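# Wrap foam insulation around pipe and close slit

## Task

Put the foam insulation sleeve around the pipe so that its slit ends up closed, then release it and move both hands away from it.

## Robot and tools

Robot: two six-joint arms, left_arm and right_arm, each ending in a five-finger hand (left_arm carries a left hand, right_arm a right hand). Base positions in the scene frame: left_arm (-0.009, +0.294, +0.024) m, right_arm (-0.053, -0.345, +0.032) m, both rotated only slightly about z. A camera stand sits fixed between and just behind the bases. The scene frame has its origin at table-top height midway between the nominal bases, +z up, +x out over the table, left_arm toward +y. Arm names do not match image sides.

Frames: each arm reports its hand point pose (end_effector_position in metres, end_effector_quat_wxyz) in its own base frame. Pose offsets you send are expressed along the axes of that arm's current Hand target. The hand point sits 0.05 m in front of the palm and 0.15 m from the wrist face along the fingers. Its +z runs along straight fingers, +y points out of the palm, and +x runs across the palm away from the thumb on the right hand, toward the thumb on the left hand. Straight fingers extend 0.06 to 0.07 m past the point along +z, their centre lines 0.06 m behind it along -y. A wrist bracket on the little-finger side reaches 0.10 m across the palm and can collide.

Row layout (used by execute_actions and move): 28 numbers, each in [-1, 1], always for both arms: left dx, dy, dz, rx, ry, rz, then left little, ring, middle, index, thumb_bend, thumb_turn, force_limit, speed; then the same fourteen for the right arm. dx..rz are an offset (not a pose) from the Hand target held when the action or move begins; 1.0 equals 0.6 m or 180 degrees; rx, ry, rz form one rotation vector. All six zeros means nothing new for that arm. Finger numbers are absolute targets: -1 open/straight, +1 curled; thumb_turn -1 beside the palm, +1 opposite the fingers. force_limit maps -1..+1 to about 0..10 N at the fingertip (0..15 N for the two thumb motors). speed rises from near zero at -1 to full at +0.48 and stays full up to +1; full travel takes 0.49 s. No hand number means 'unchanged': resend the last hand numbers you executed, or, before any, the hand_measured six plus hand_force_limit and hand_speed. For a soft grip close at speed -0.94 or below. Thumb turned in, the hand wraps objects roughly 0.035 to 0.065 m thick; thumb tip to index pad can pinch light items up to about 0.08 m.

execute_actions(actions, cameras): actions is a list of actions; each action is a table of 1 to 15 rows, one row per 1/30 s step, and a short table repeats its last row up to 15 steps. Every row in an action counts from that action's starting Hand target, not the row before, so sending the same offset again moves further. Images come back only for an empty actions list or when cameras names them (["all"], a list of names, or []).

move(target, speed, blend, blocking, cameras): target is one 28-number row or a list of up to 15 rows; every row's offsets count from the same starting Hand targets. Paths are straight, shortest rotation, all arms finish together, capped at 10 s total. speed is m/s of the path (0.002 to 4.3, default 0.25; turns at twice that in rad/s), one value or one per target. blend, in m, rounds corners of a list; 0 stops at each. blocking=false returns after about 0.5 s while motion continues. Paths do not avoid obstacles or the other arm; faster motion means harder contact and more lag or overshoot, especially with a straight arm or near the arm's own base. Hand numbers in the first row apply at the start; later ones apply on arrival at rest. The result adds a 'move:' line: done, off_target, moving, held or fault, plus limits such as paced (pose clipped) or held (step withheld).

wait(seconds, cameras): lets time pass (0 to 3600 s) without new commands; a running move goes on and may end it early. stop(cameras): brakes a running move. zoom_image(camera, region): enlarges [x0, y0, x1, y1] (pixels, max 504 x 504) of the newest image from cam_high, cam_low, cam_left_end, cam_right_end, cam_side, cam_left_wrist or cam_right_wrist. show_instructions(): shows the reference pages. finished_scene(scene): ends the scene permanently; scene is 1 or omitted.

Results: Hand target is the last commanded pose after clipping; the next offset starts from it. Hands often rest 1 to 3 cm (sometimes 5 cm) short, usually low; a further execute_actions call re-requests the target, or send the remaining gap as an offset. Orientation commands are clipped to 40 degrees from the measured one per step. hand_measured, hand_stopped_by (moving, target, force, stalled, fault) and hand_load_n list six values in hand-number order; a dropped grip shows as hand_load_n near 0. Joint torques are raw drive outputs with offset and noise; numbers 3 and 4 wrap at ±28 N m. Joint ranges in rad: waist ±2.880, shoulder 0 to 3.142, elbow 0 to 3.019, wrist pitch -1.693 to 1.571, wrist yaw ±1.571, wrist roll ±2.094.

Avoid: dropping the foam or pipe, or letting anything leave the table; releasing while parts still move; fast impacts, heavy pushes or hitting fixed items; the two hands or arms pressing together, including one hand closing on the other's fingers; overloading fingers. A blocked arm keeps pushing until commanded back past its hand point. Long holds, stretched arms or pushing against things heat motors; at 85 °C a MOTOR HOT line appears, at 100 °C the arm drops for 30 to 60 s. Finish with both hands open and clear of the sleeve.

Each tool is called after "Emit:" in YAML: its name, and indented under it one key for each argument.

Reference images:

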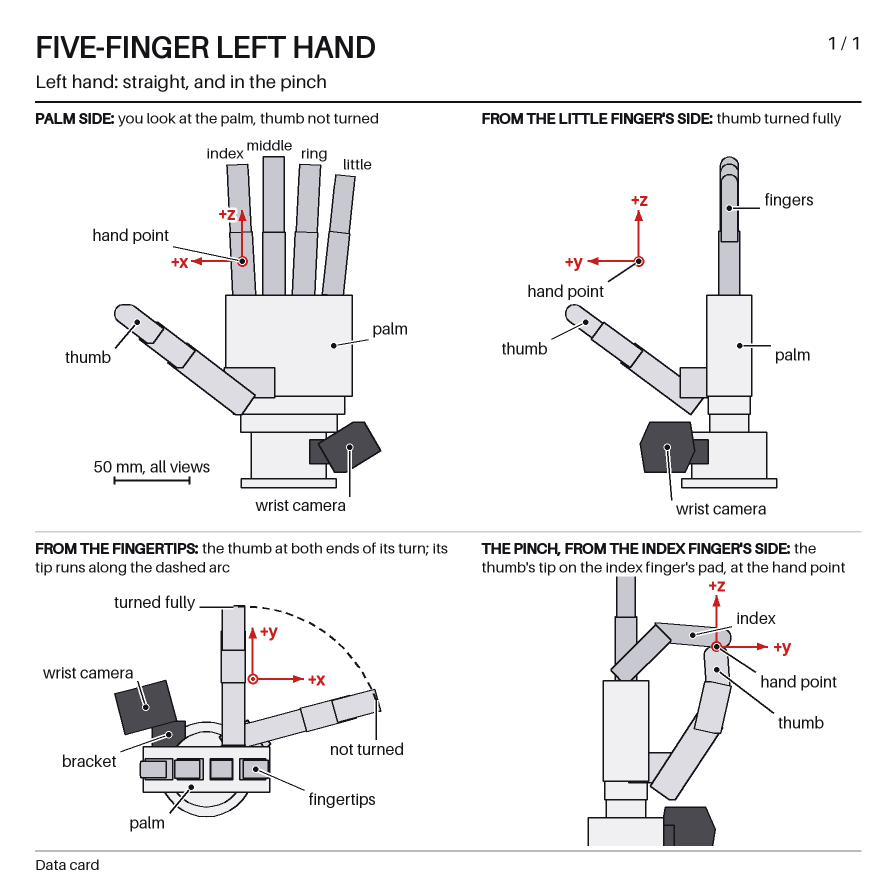

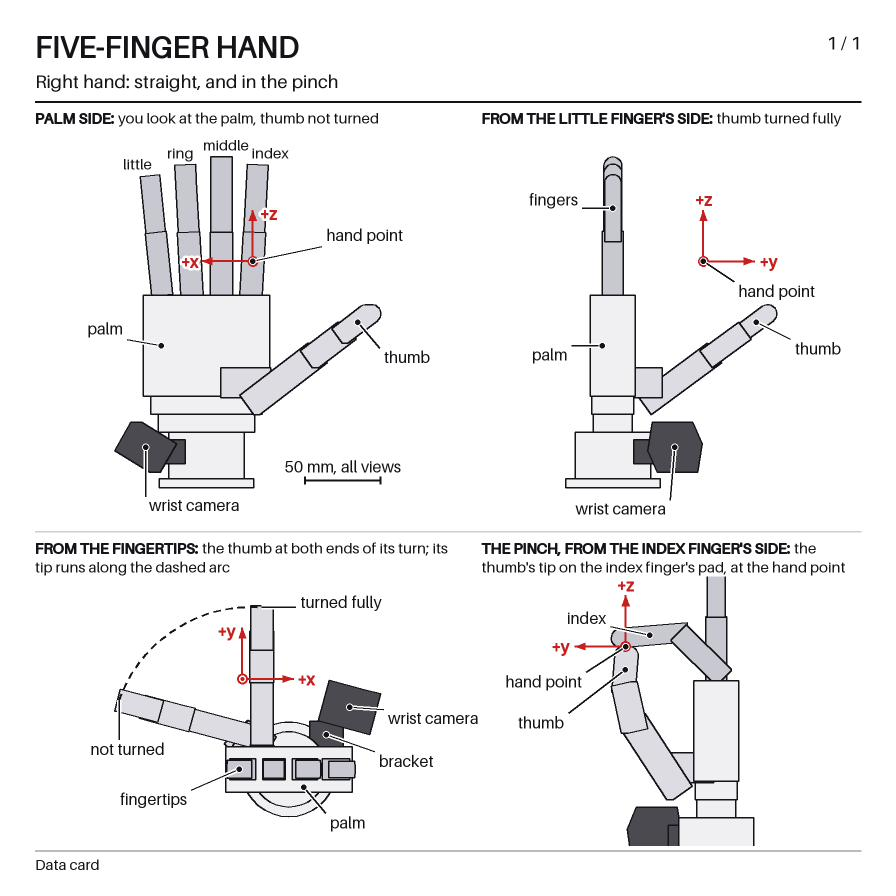

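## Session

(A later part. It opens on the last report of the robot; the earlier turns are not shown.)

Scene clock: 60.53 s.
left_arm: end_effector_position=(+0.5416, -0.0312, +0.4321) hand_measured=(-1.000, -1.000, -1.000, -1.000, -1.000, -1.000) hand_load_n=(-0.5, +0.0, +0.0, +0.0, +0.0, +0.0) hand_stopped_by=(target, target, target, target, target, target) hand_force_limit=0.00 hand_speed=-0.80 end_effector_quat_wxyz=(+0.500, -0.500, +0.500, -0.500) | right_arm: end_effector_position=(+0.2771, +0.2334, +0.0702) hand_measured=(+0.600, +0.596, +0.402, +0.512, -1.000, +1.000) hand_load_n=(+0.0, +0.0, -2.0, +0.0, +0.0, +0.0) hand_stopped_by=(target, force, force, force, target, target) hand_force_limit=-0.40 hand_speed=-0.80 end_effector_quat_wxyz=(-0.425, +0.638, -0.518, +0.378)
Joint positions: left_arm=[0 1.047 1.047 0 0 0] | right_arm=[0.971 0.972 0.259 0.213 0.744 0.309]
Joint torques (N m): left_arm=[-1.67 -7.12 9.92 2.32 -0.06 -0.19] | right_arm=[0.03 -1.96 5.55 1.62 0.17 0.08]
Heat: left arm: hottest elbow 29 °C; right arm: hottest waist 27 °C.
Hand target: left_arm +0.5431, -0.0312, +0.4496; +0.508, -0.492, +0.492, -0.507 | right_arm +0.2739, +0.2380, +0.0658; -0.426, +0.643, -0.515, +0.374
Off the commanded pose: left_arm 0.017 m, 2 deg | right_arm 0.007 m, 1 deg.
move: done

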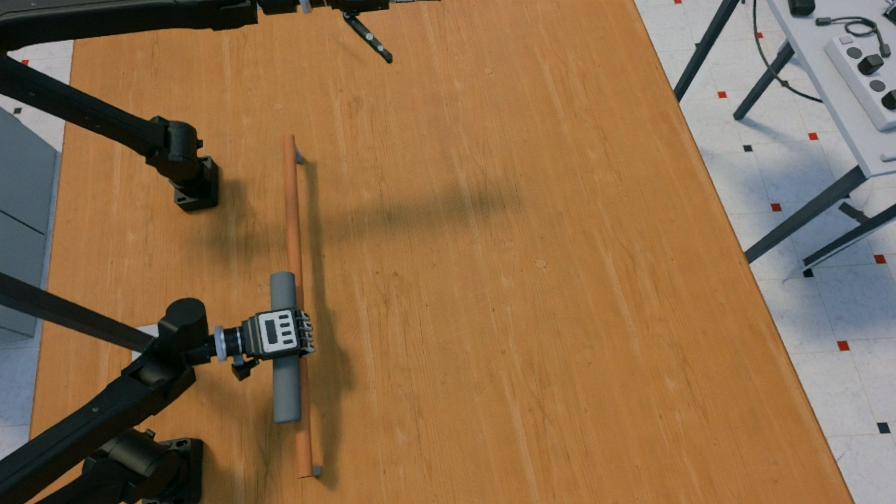

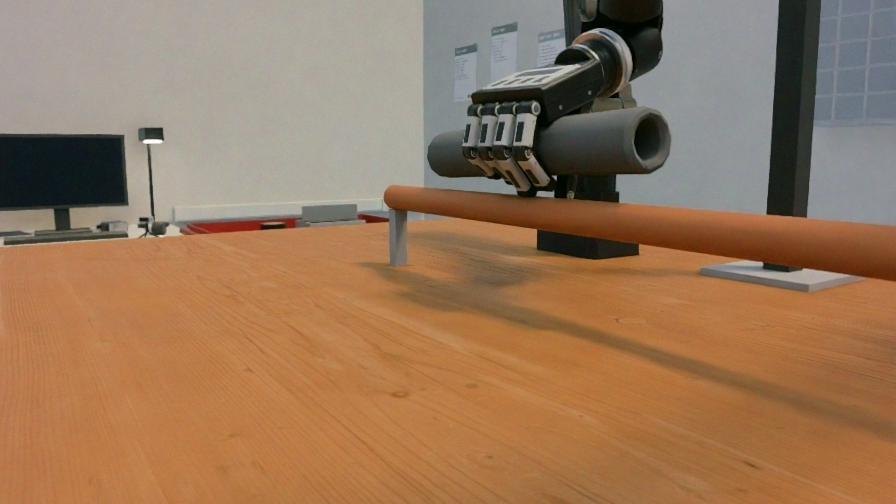

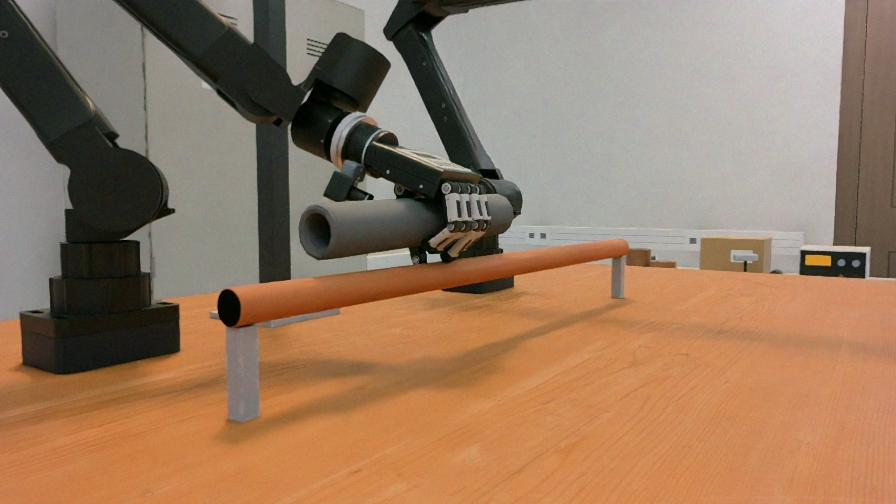

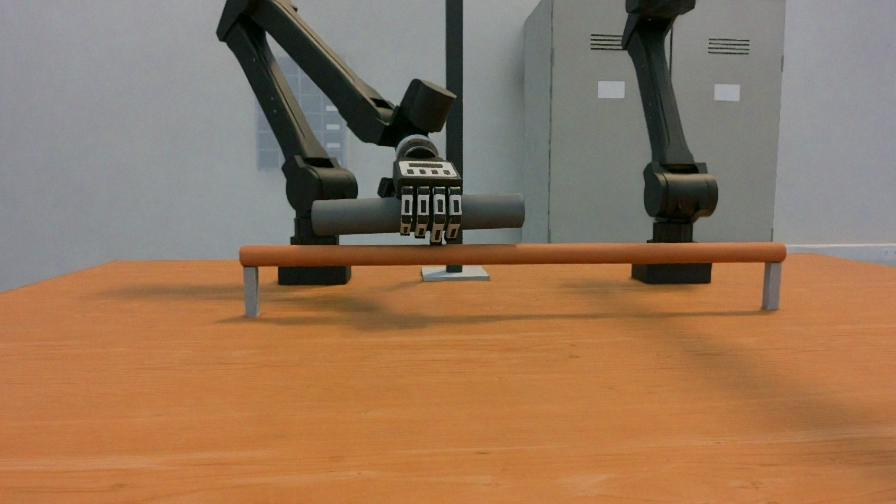

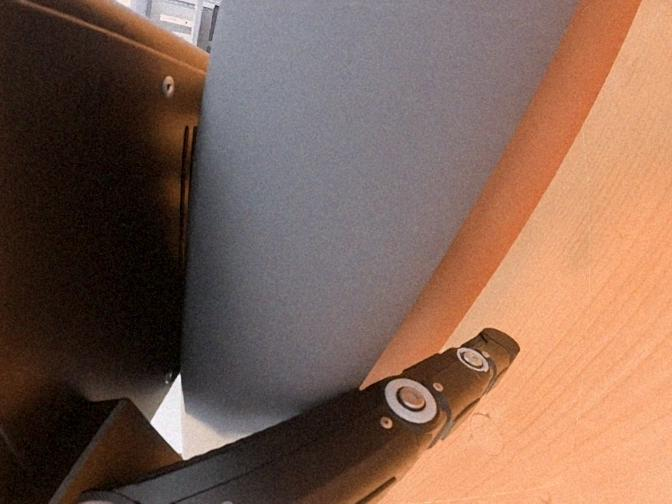

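Emit:
move:
  target:
    - [0,0,0,0,0,0,-1,-1,-1,-1,-1,-1,0,-0.8, 0,-0.005,0,0,0,0,0.6,0.6,-0.4,0.6,-1,1,-0.4,-0.8]
    - [0,0,0,0,0,0,-1,-1,-1,-1,-1,-1,0,-0.8, 0.0058,-0.0190,0.0225,0,-0.008,-0.007,0.6,0.6,-0.4,0.6,-1,1,-0.4,-0.8]
  speed: 0.03
  cameras: ["cam_high","cam_left_end","cam_right_end","cam_side","cam_right_wrist"]

Scene clock: 64.10 s.
left_arm: end_effector_position=(+0.5416, -0.0312, +0.4321) hand_measured=(-1.000, -1.000, -1.000, -1.000, -1.000, -1.000) hand_load_n=(+0.0, +0.0, +0.0, +0.0, +0.0, -0.5) hand_stopped_by=(target, target, target, target, target, target) hand_force_limit=0.00 hand_speed=-0.80 end_effector_quat_wxyz=(+0.500, -0.500, +0.500, -0.500) | right_arm: end_effector_position=(+0.2808, +0.2346, +0.0639) hand_measured=(+0.600, +0.596, -0.400, +0.512, -1.000, +1.000) hand_load_n=(-0.5, +0.0, +0.0, -1.5, +0.0, +0.0) hand_stopped_by=(target, force, target, force, target, target) hand_force_limit=-0.40 hand_speed=-0.80 end_effector_quat_wxyz=(-0.424, +0.660, -0.502, +0.365)
Joint positions: left_arm=[0 1.047 1.047 0 0 0] | right_arm=[0.924 0.99 0.257 0.242 0.653 0.254]
Joint torques (N m): left_arm=[-1.79 -6.89 9.95 2.32 -0.06 -0.2] | right_arm=[-2.55 -2.49 6.97 1.92 0.12 -0.11]
Heat: left arm: hottest elbow 29 °C; right arm: hottest waist 27 °C.
Hand target: left_arm +0.5431, -0.0312, +0.4496; +0.508, -0.492, +0.492, -0.507 | right_arm +0.2909, +0.2380, +0.0717; -0.429, +0.653, -0.503, +0.370
Off the commanded pose: left_arm 0.017 m, 2 deg | right_arm 0.013 m, 1 deg.
move: off_target (right_arm)

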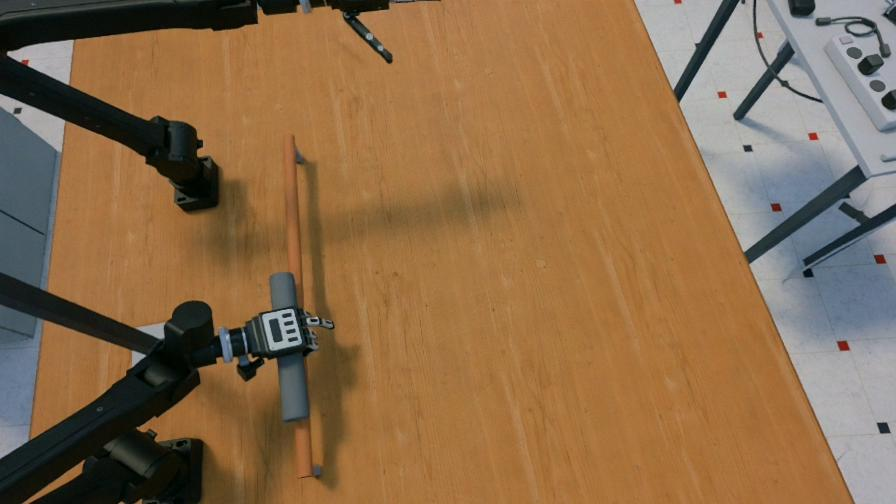

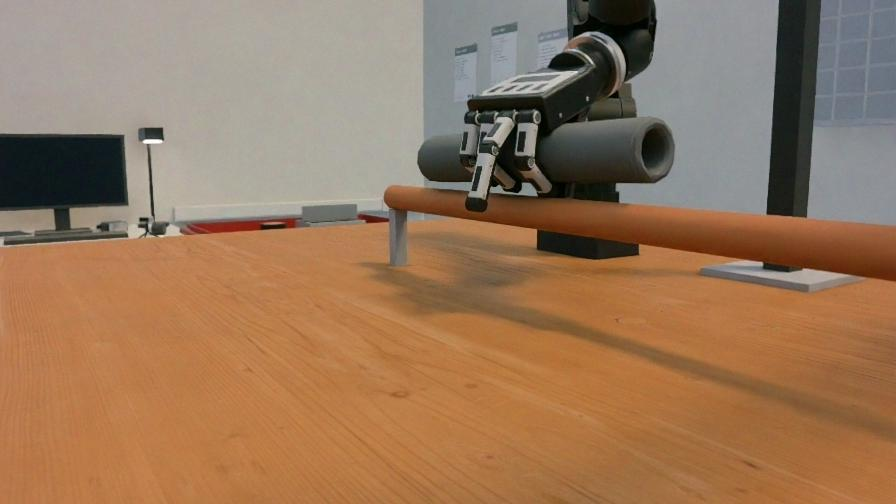

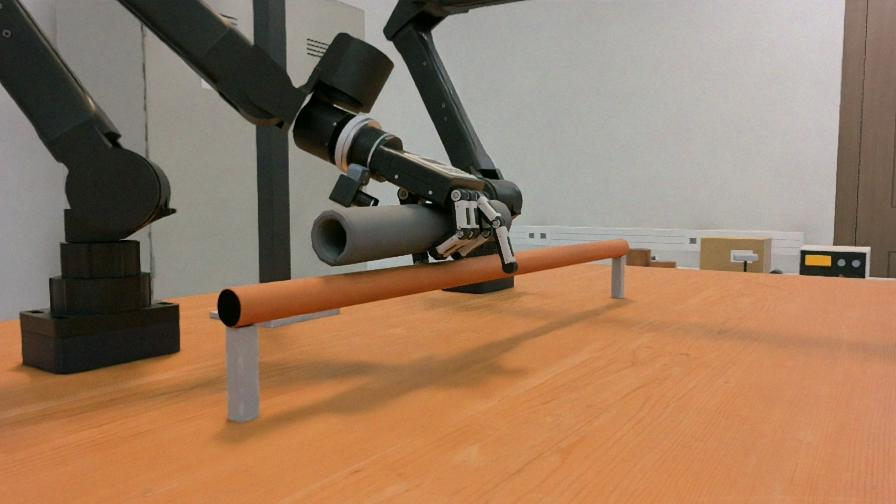

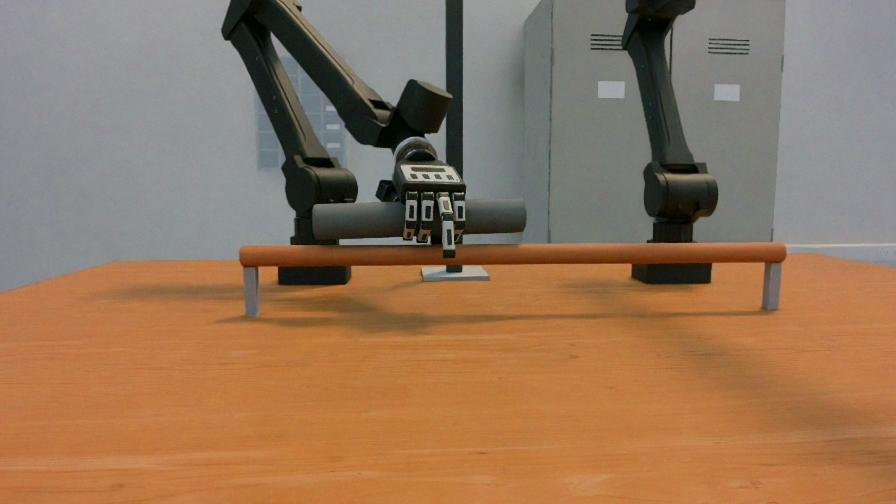

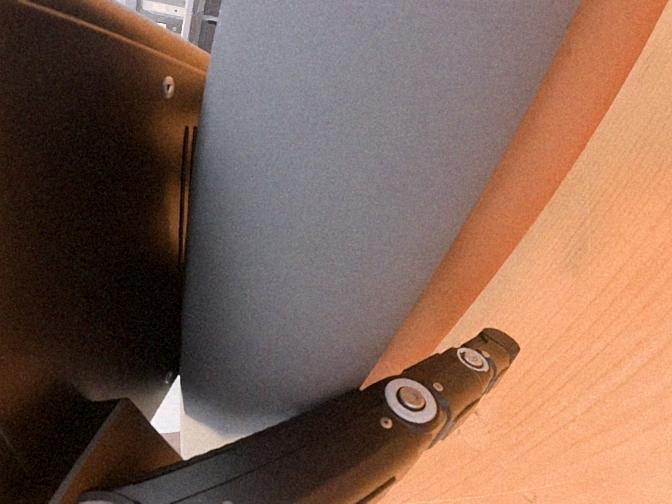

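Emit:
execute_actions:
  actions:
    - [[0,0,0,0,0,0,-1,-1,-1,-1,-1,-1,0,-0.8, 0.001,-0.009,0.003,0,0,0,0.6,0.6,-0.4,0.6,-1,1,-0.4,-0.8]]
  cameras: ["cam_high","cam_left_end","cam_right_end","cam_side"]

Scene clock: 64.90 s.
left_arm: end_effector_position=(+0.5416, -0.0312, +0.4321) hand_measured=(-1.000, -1.000, -1.000, -1.000, -1.000, -1.000) hand_load_n=(+0.0, +0.0, +0.0, +0.0, +0.0, +0.0) hand_stopped_by=(target, target, target, target, target, target) hand_force_limit=0.00 hand_speed=-0.80 end_effector_quat_wxyz=(+0.500, -0.500, +0.500, -0.500) | right_arm: end_effector_position=(+0.2821, +0.2333, +0.0634) hand_measured=(+0.600, +0.596, -0.400, +0.512, -1.000, +1.000) hand_load_n=(+0.0, +0.0, +0.0, -1.5, +0.0, +0.0) hand_stopped_by=(target, force, target, force, target, target) hand_force_limit=-0.40 hand_speed=-0.80 end_effector_quat_wxyz=(-0.423, +0.660, -0.502, +0.364)
Joint positions: left_arm=[0 1.047 1.047 0 0 0] | right_arm=[0.914 0.99 0.257 0.242 0.643 0.25]
Joint torques (N m): left_arm=[-1.73 -7.18 9.94 2.32 -0.07 -0.2] | right_arm=[-2.55 -2.78 7.84 1.28 0.2 -0.12]
Heat: left arm: hottest elbow 29 °C; right arm: hottest waist 27 °C.
Hand target: left_arm +0.5431, -0.0312, +0.4496; +0.508, -0.492, +0.492, -0.507 | right_arm +0.2945, +0.2385, +0.0761; -0.429, +0.653, -0.503, +0.370
Off the commanded pose: left_arm 0.017 m, 2 deg | right_arm 0.019 m, 1 deg.

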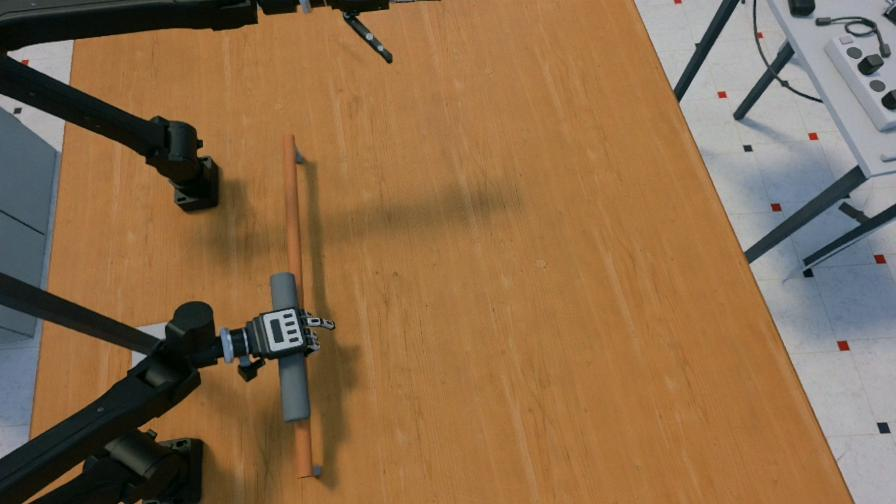

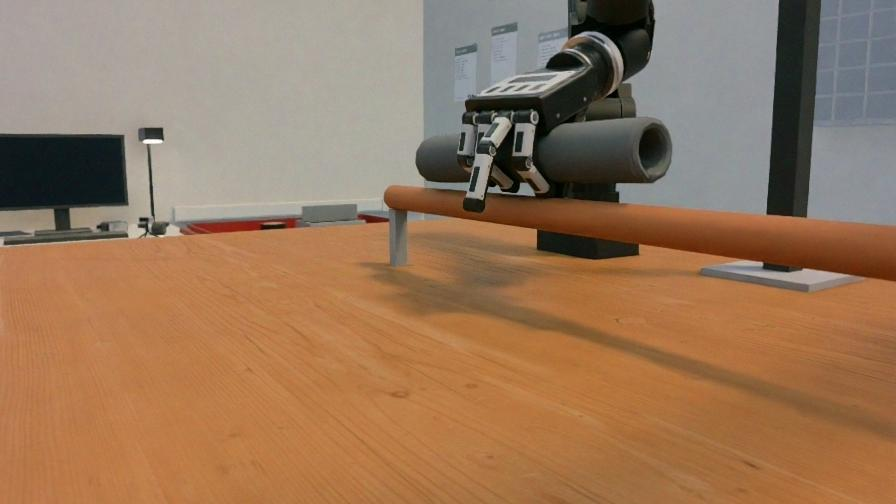

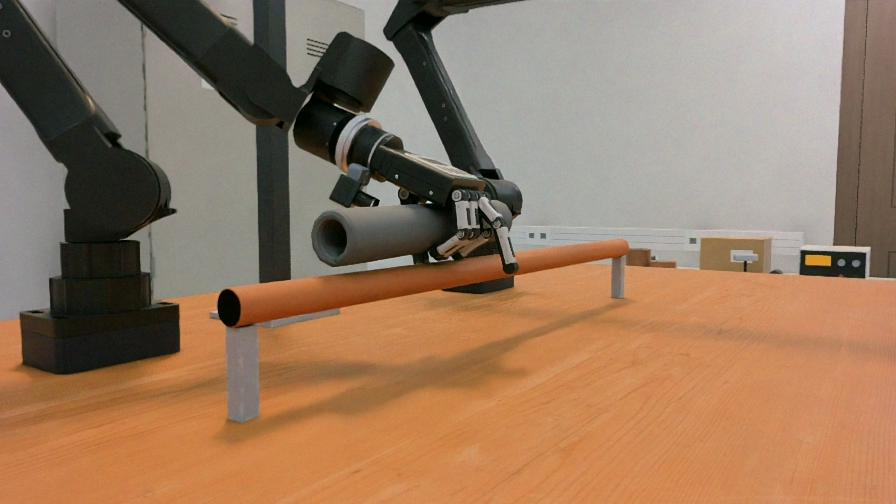

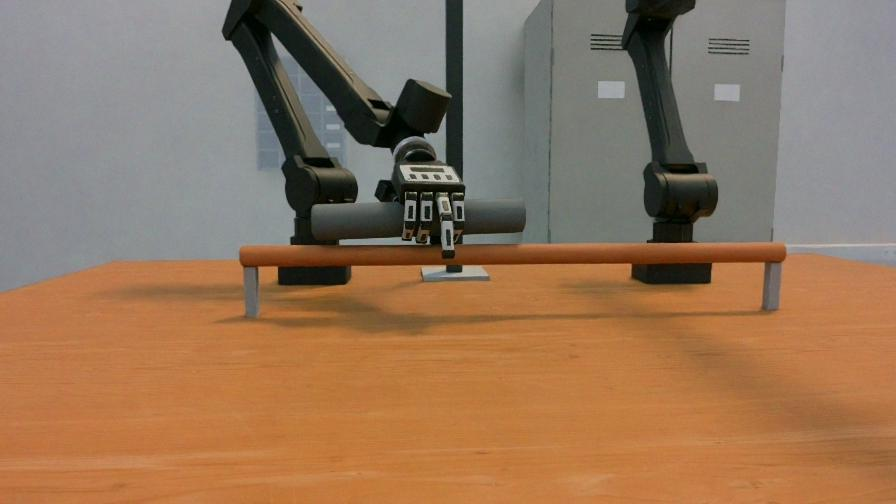

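Emit:
move:
  target: [0,0,0,0,0,0,-1,-1,-1,-1,-1,-1,0,-0.8, 0.0024,-0.0272,-0.0033,0,0.009,0,0.6,0.6,-0.4,0.6,-1,1,-0.4,-0.8]
  speed: 0.06
  cameras: ["cam_high","cam_left_end","cam_right_end","cam_side"]

Scene clock: 66.07 s.
left_arm: end_effector_position=(+0.5416, -0.0312, +0.4321) hand_measured=(-1.000, -1.000, -1.000, -1.000, -1.000, -1.000) hand_load_n=(+0.0, +0.0, +0.0, +0.0, +0.0, +0.0) hand_stopped_by=(target, target, target, target, target, target) hand_force_limit=0.00 hand_speed=-0.80 end_effector_quat_wxyz=(+0.500, -0.500, +0.500, -0.500) | right_arm: end_effector_position=(+0.2859, +0.2295, +0.0693) hand_measured=(+0.600, +0.596, -0.400, +0.512, -1.000, +1.000) hand_load_n=(+0.0, +0.0, +0.0, +0.0, +0.0, +0.0) hand_stopped_by=(target, force, target, force, target, target) hand_force_limit=-0.40 hand_speed=-0.80 end_effector_quat_wxyz=(-0.406, +0.662, -0.506, +0.375)
Joint positions: left_arm=[0 1.047 1.047 0 0 0] | right_arm=[0.914 0.977 0.288 0.169 0.672 0.249]
Joint torques (N m): left_arm=[-1.55 -7.12 10.03 2.3 -0.06 -0.19] | right_arm=[-2.43 -4.48 8.64 0.84 0.37 -0.08]
Heat: left arm: hottest elbow 29 °C; right arm: hottest waist 27 °C.
Hand target: left_arm +0.5431, -0.0312, +0.4496; +0.508, -0.492, +0.492, -0.507 | right_arm +0.2985, +0.2388, +0.0922; -0.422, +0.648, -0.509, +0.379
Off the commanded pose: left_arm 0.017 m, 2 deg | right_arm 0.028 m, 2 deg.
move: off_target (right_arm)

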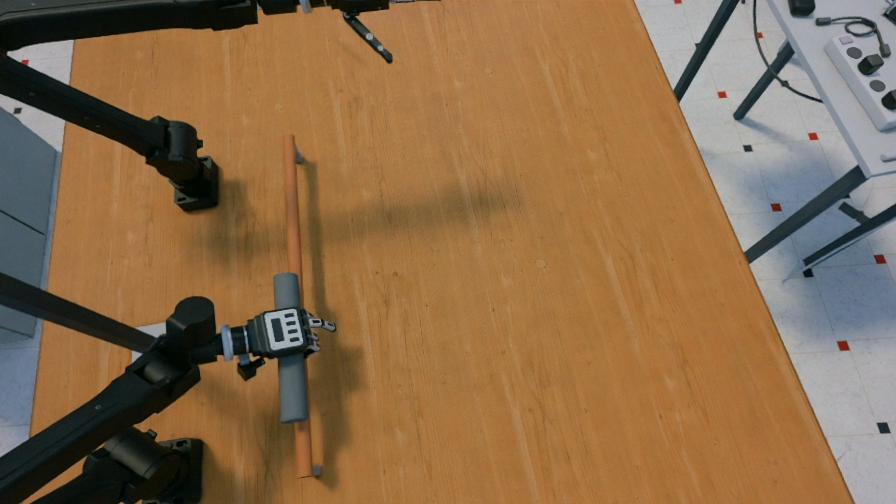

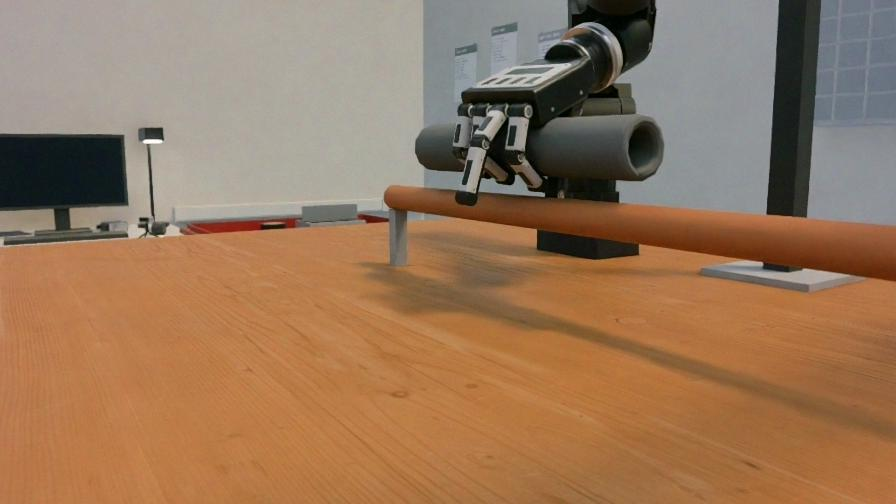

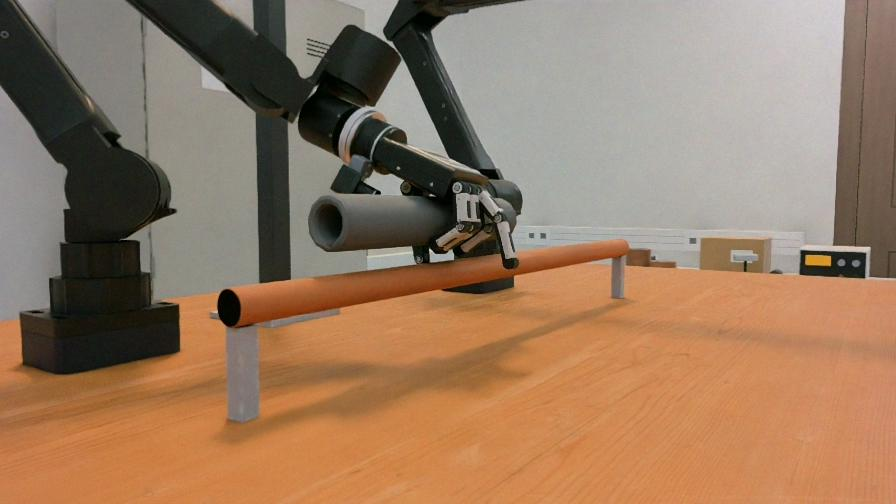

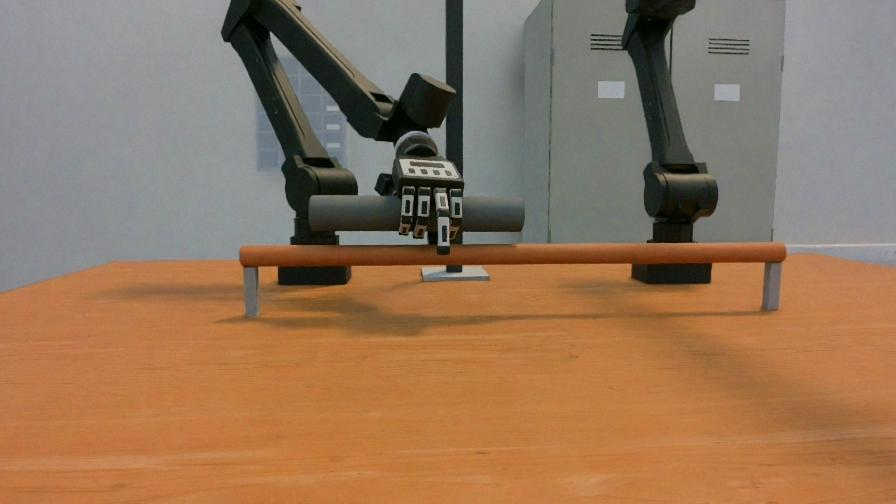

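Emit:
move:
  target: [0,0,0,0,0,0,-1,-1,-1,-1,-1,-1,0,-0.8, -0.0023,0.0650,0.0133,0,0,0,0.6,0.6,-0.4,0.6,-1,1,-0.4,-0.8]
  speed: 0.03
  cameras: ["cam_high","cam_left_end","cam_right_end","cam_side"]

Scene clock: 68.57 s.
left_arm: end_effector_position=(+0.5416, -0.0312, +0.4321) hand_measured=(-1.000, -1.000, -1.000, -1.000, -1.000, -1.000) hand_load_n=(+0.0, +0.0, +0.0, +0.0, +0.0, -0.5) hand_stopped_by=(target, target, target, target, target, target) hand_force_limit=0.00 hand_speed=-0.80 end_effector_quat_wxyz=(+0.500, -0.500, +0.500, -0.500) | right_arm: end_effector_position=(+0.2906, +0.2333, +0.0599) hand_measured=(+0.600, +0.596, -0.400, +0.512, -1.000, +1.000) hand_load_n=(+0.0, +0.0, +0.0, -5.5, +1.0, +1.5) hand_stopped_by=(target, force, target, force, target, target) hand_force_limit=-0.40 hand_speed=-0.80 end_effector_quat_wxyz=(-0.426, +0.644, -0.509, +0.380)
Joint positions: left_arm=[0 1.047 1.047 0 0 0] | right_arm=[0.919 1.053 0.252 0.334 0.69 0.252]
Joint torques (N m): left_arm=[-1.61 -7 9.95 2.35 -0.06 -0.19] | right_arm=[-0.97 -0.67 5.86 1.81 0.15 0.04]
Heat: left arm: hottest elbow 29 °C; right arm: hottest waist 27 °C.
Hand target: left_arm +0.5431, -0.0312, +0.4496; +0.508, -0.492, +0.492, -0.507 | right_arm +0.2924, +0.2364, +0.0528; -0.421, +0.648, -0.509, +0.379
Off the commanded pose: left_arm 0.017 m, 2 deg | right_arm 0.008 m, 1 deg.
move: done

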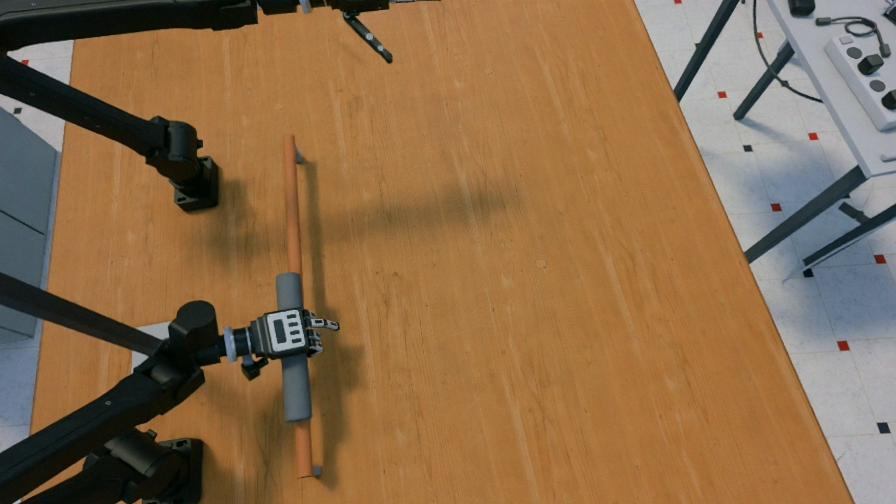

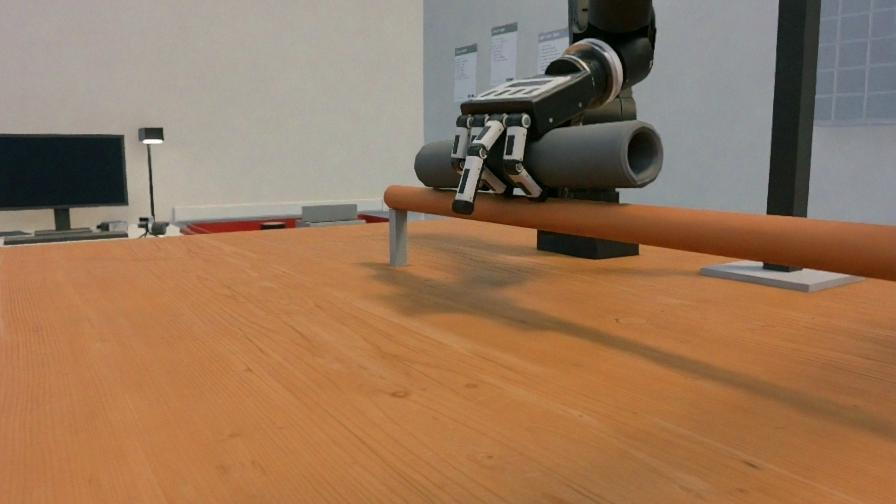

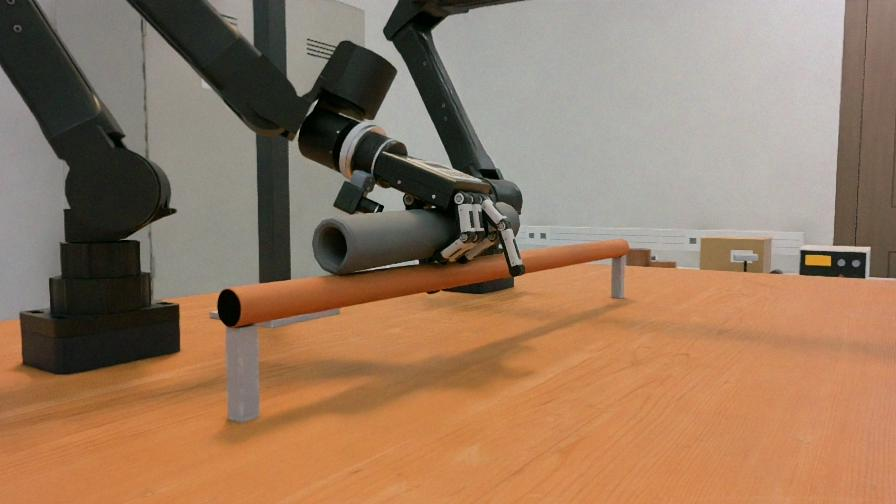

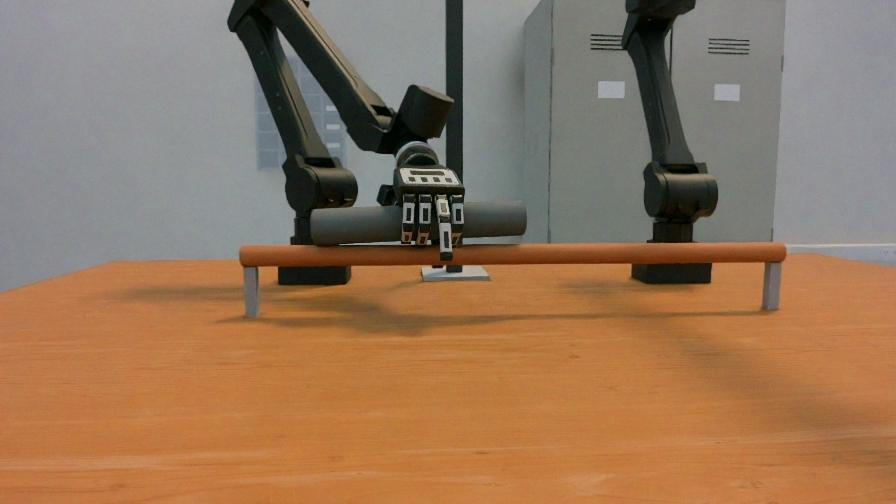

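Emit:
zoom_image:
  camera: "cam_right_end"
  region: [300, 170, 540, 300]

Emit:
zoom_image:
  camera: "cam_left_end"
  region: [430, 90, 690, 240]

Emit:
zoom_image:
  camera: "cam_high"
  region: [200, 240, 370, 480]

Scaled by 2.100.

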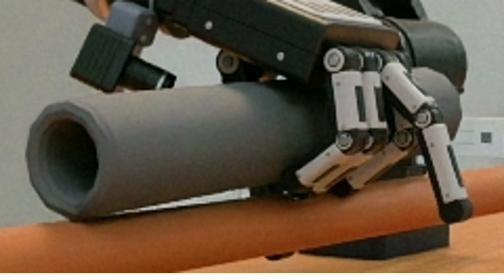

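Scaled by 1.938.

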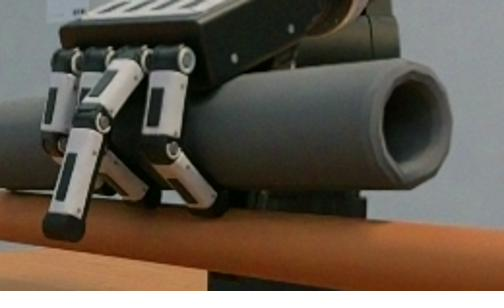

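Scaled by 2.100.

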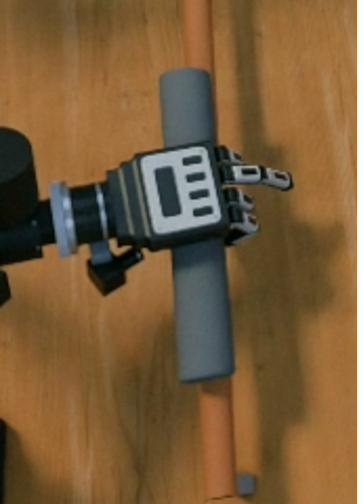

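Emit:
zoom_image:
  camera: "cam_right_end"
  region: [305, 205, 385, 285]

Emit:
zoom_image:
  camera: "cam_left_end"
  region: [600, 110, 680, 200]

Scaled by 6.300.

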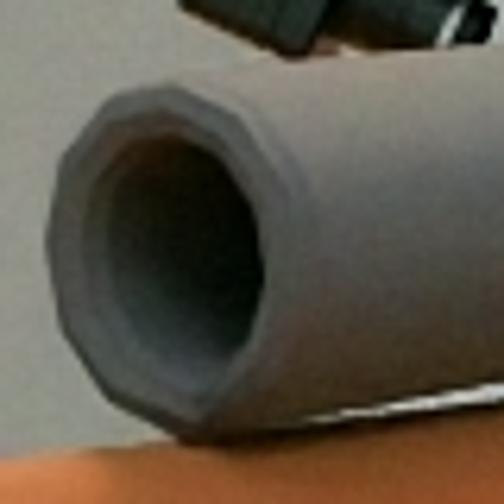

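Scaled by 5.600.

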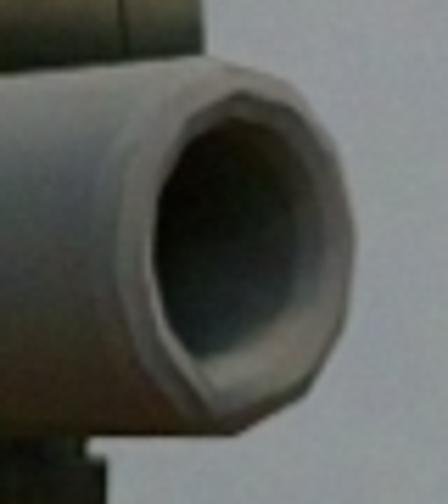

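Emit:
move:
  target: [0,0,0,0,0,0,-1,-1,-1,-1,-1,-1,0,-0.8, 0,0,0,0,0,0,0.6,0.6,-0.4,0.3,-1,1,-0.4,-0.9]
  speed: 0.03
  cameras: ["cam_high","cam_left_end","cam_right_end","cam_side"]

Scene clock: 69.93 s.
left_arm: end_effector_position=(+0.5416, -0.0312, +0.4321) hand_measured=(-1.000, -1.000, -1.000, -1.000, -1.000, -1.000) hand_load_n=(+0.0, +0.0, +0.0, -0.5, +0.0, +0.0) hand_stopped_by=(target, target, target, target, target, target) hand_force_limit=0.00 hand_speed=-0.80 end_effector_quat_wxyz=(+0.500, -0.500, +0.500, -0.500) | right_arm: end_effector_position=(+0.2901, +0.2333, +0.0526) hand_measured=(+0.600, +0.596, -0.400, +0.300, -1.000, +1.000) hand_load_n=(+0.0, +0.0, +0.0, +0.0, +0.5, +0.5) hand_stopped_by=(target, force, target, target, target, target) hand_force_limit=-0.40 hand_speed=-0.90 end_effector_quat_wxyz=(-0.420, +0.648, -0.509, +0.380)
Joint positions: left_arm=[0 1.047 1.047 0 0 0] | right_arm=[0.919 1.08 0.251 0.345 0.689 0.253]
Joint torques (N m): left_arm=[-1.79 -7.12 9.95 2.35 -0.07 -0.2] | right_arm=[-1.2 -2.96 5.65 1.66 0.16 0.01]
Heat: left arm: hottest elbow 29 °C; right arm: hottest waist 27 °C.
Hand target: left_arm +0.5431, -0.0312, +0.4496; +0.508, -0.492, +0.492, -0.507 | right_arm +0.2924, +0.2363, +0.0527; -0.421, +0.648, -0.509, +0.379
Off the commanded pose: left_arm 0.017 m, 2 deg | right_arm 0.004 m, 0 deg.
move: done

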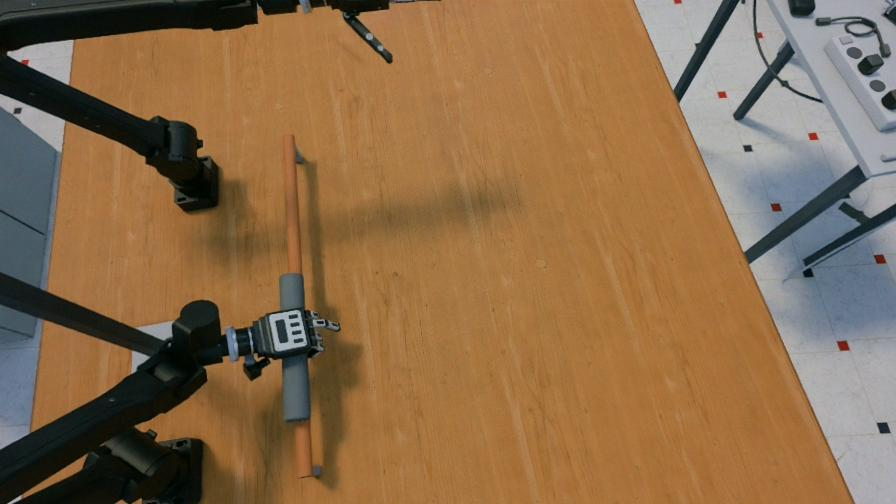

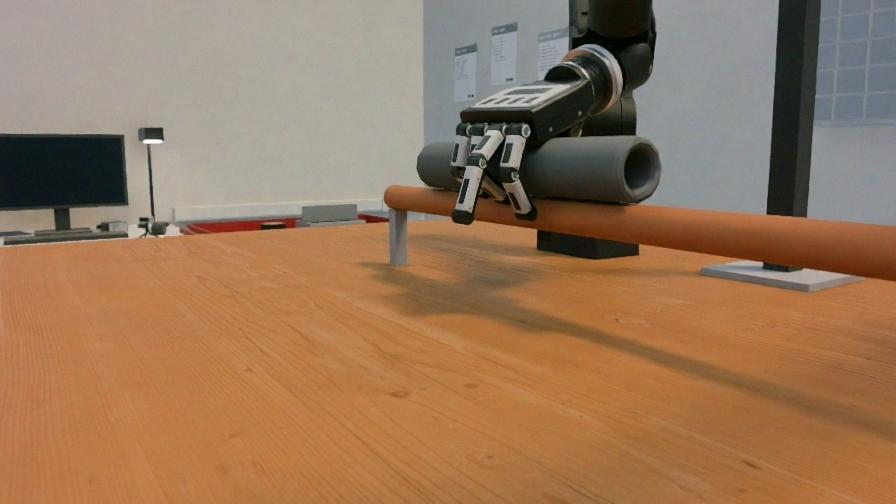

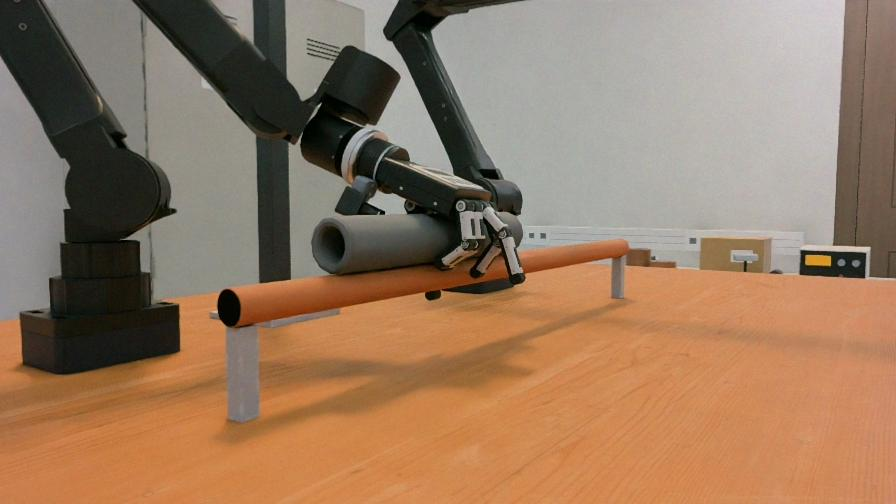

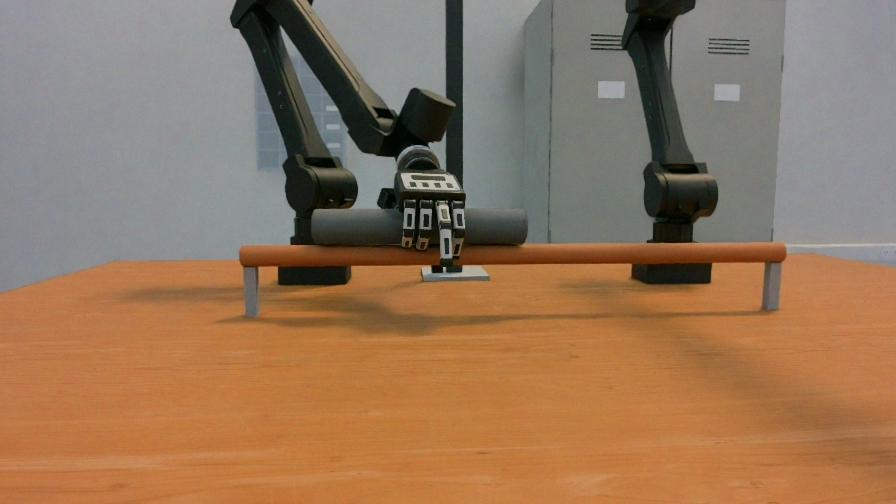

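Emit:
zoom_image:
  camera: "cam_right_end"
  region: [300, 170, 540, 310]

Emit:
zoom_image:
  camera: "cam_left_end"
  region: [430, 100, 690, 250]

Emit:
zoom_image:
  camera: "cam_high"
  region: [200, 240, 370, 480]

Scaled by 2.100.

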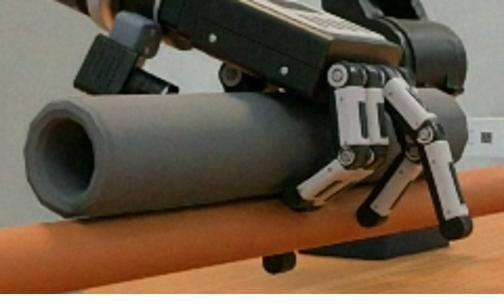

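Scaled by 1.938.

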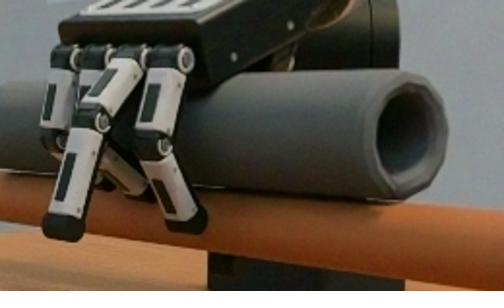

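Scaled by 2.100.

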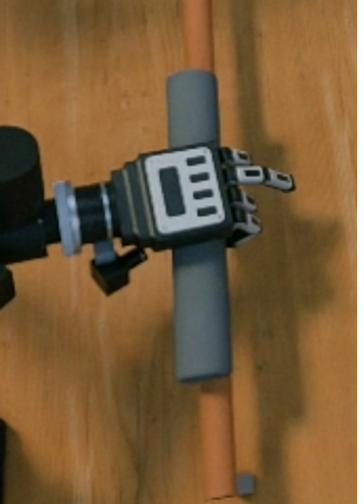

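Emit:
zoom_image:
  camera: "cam_right_end"
  region: [305, 205, 385, 285]

Emit:
zoom_image:
  camera: "cam_left_end"
  region: [600, 125, 680, 215]

Scaled by 6.300.

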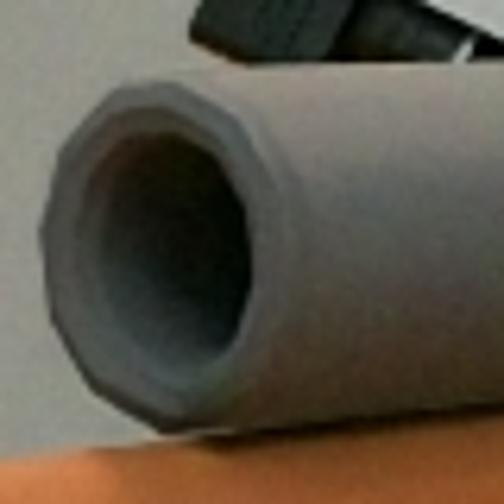

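Scaled by 5.600.

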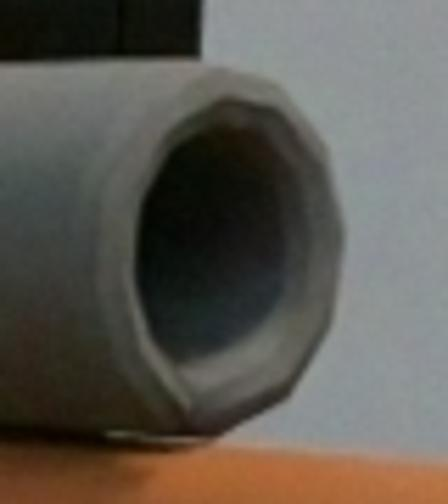

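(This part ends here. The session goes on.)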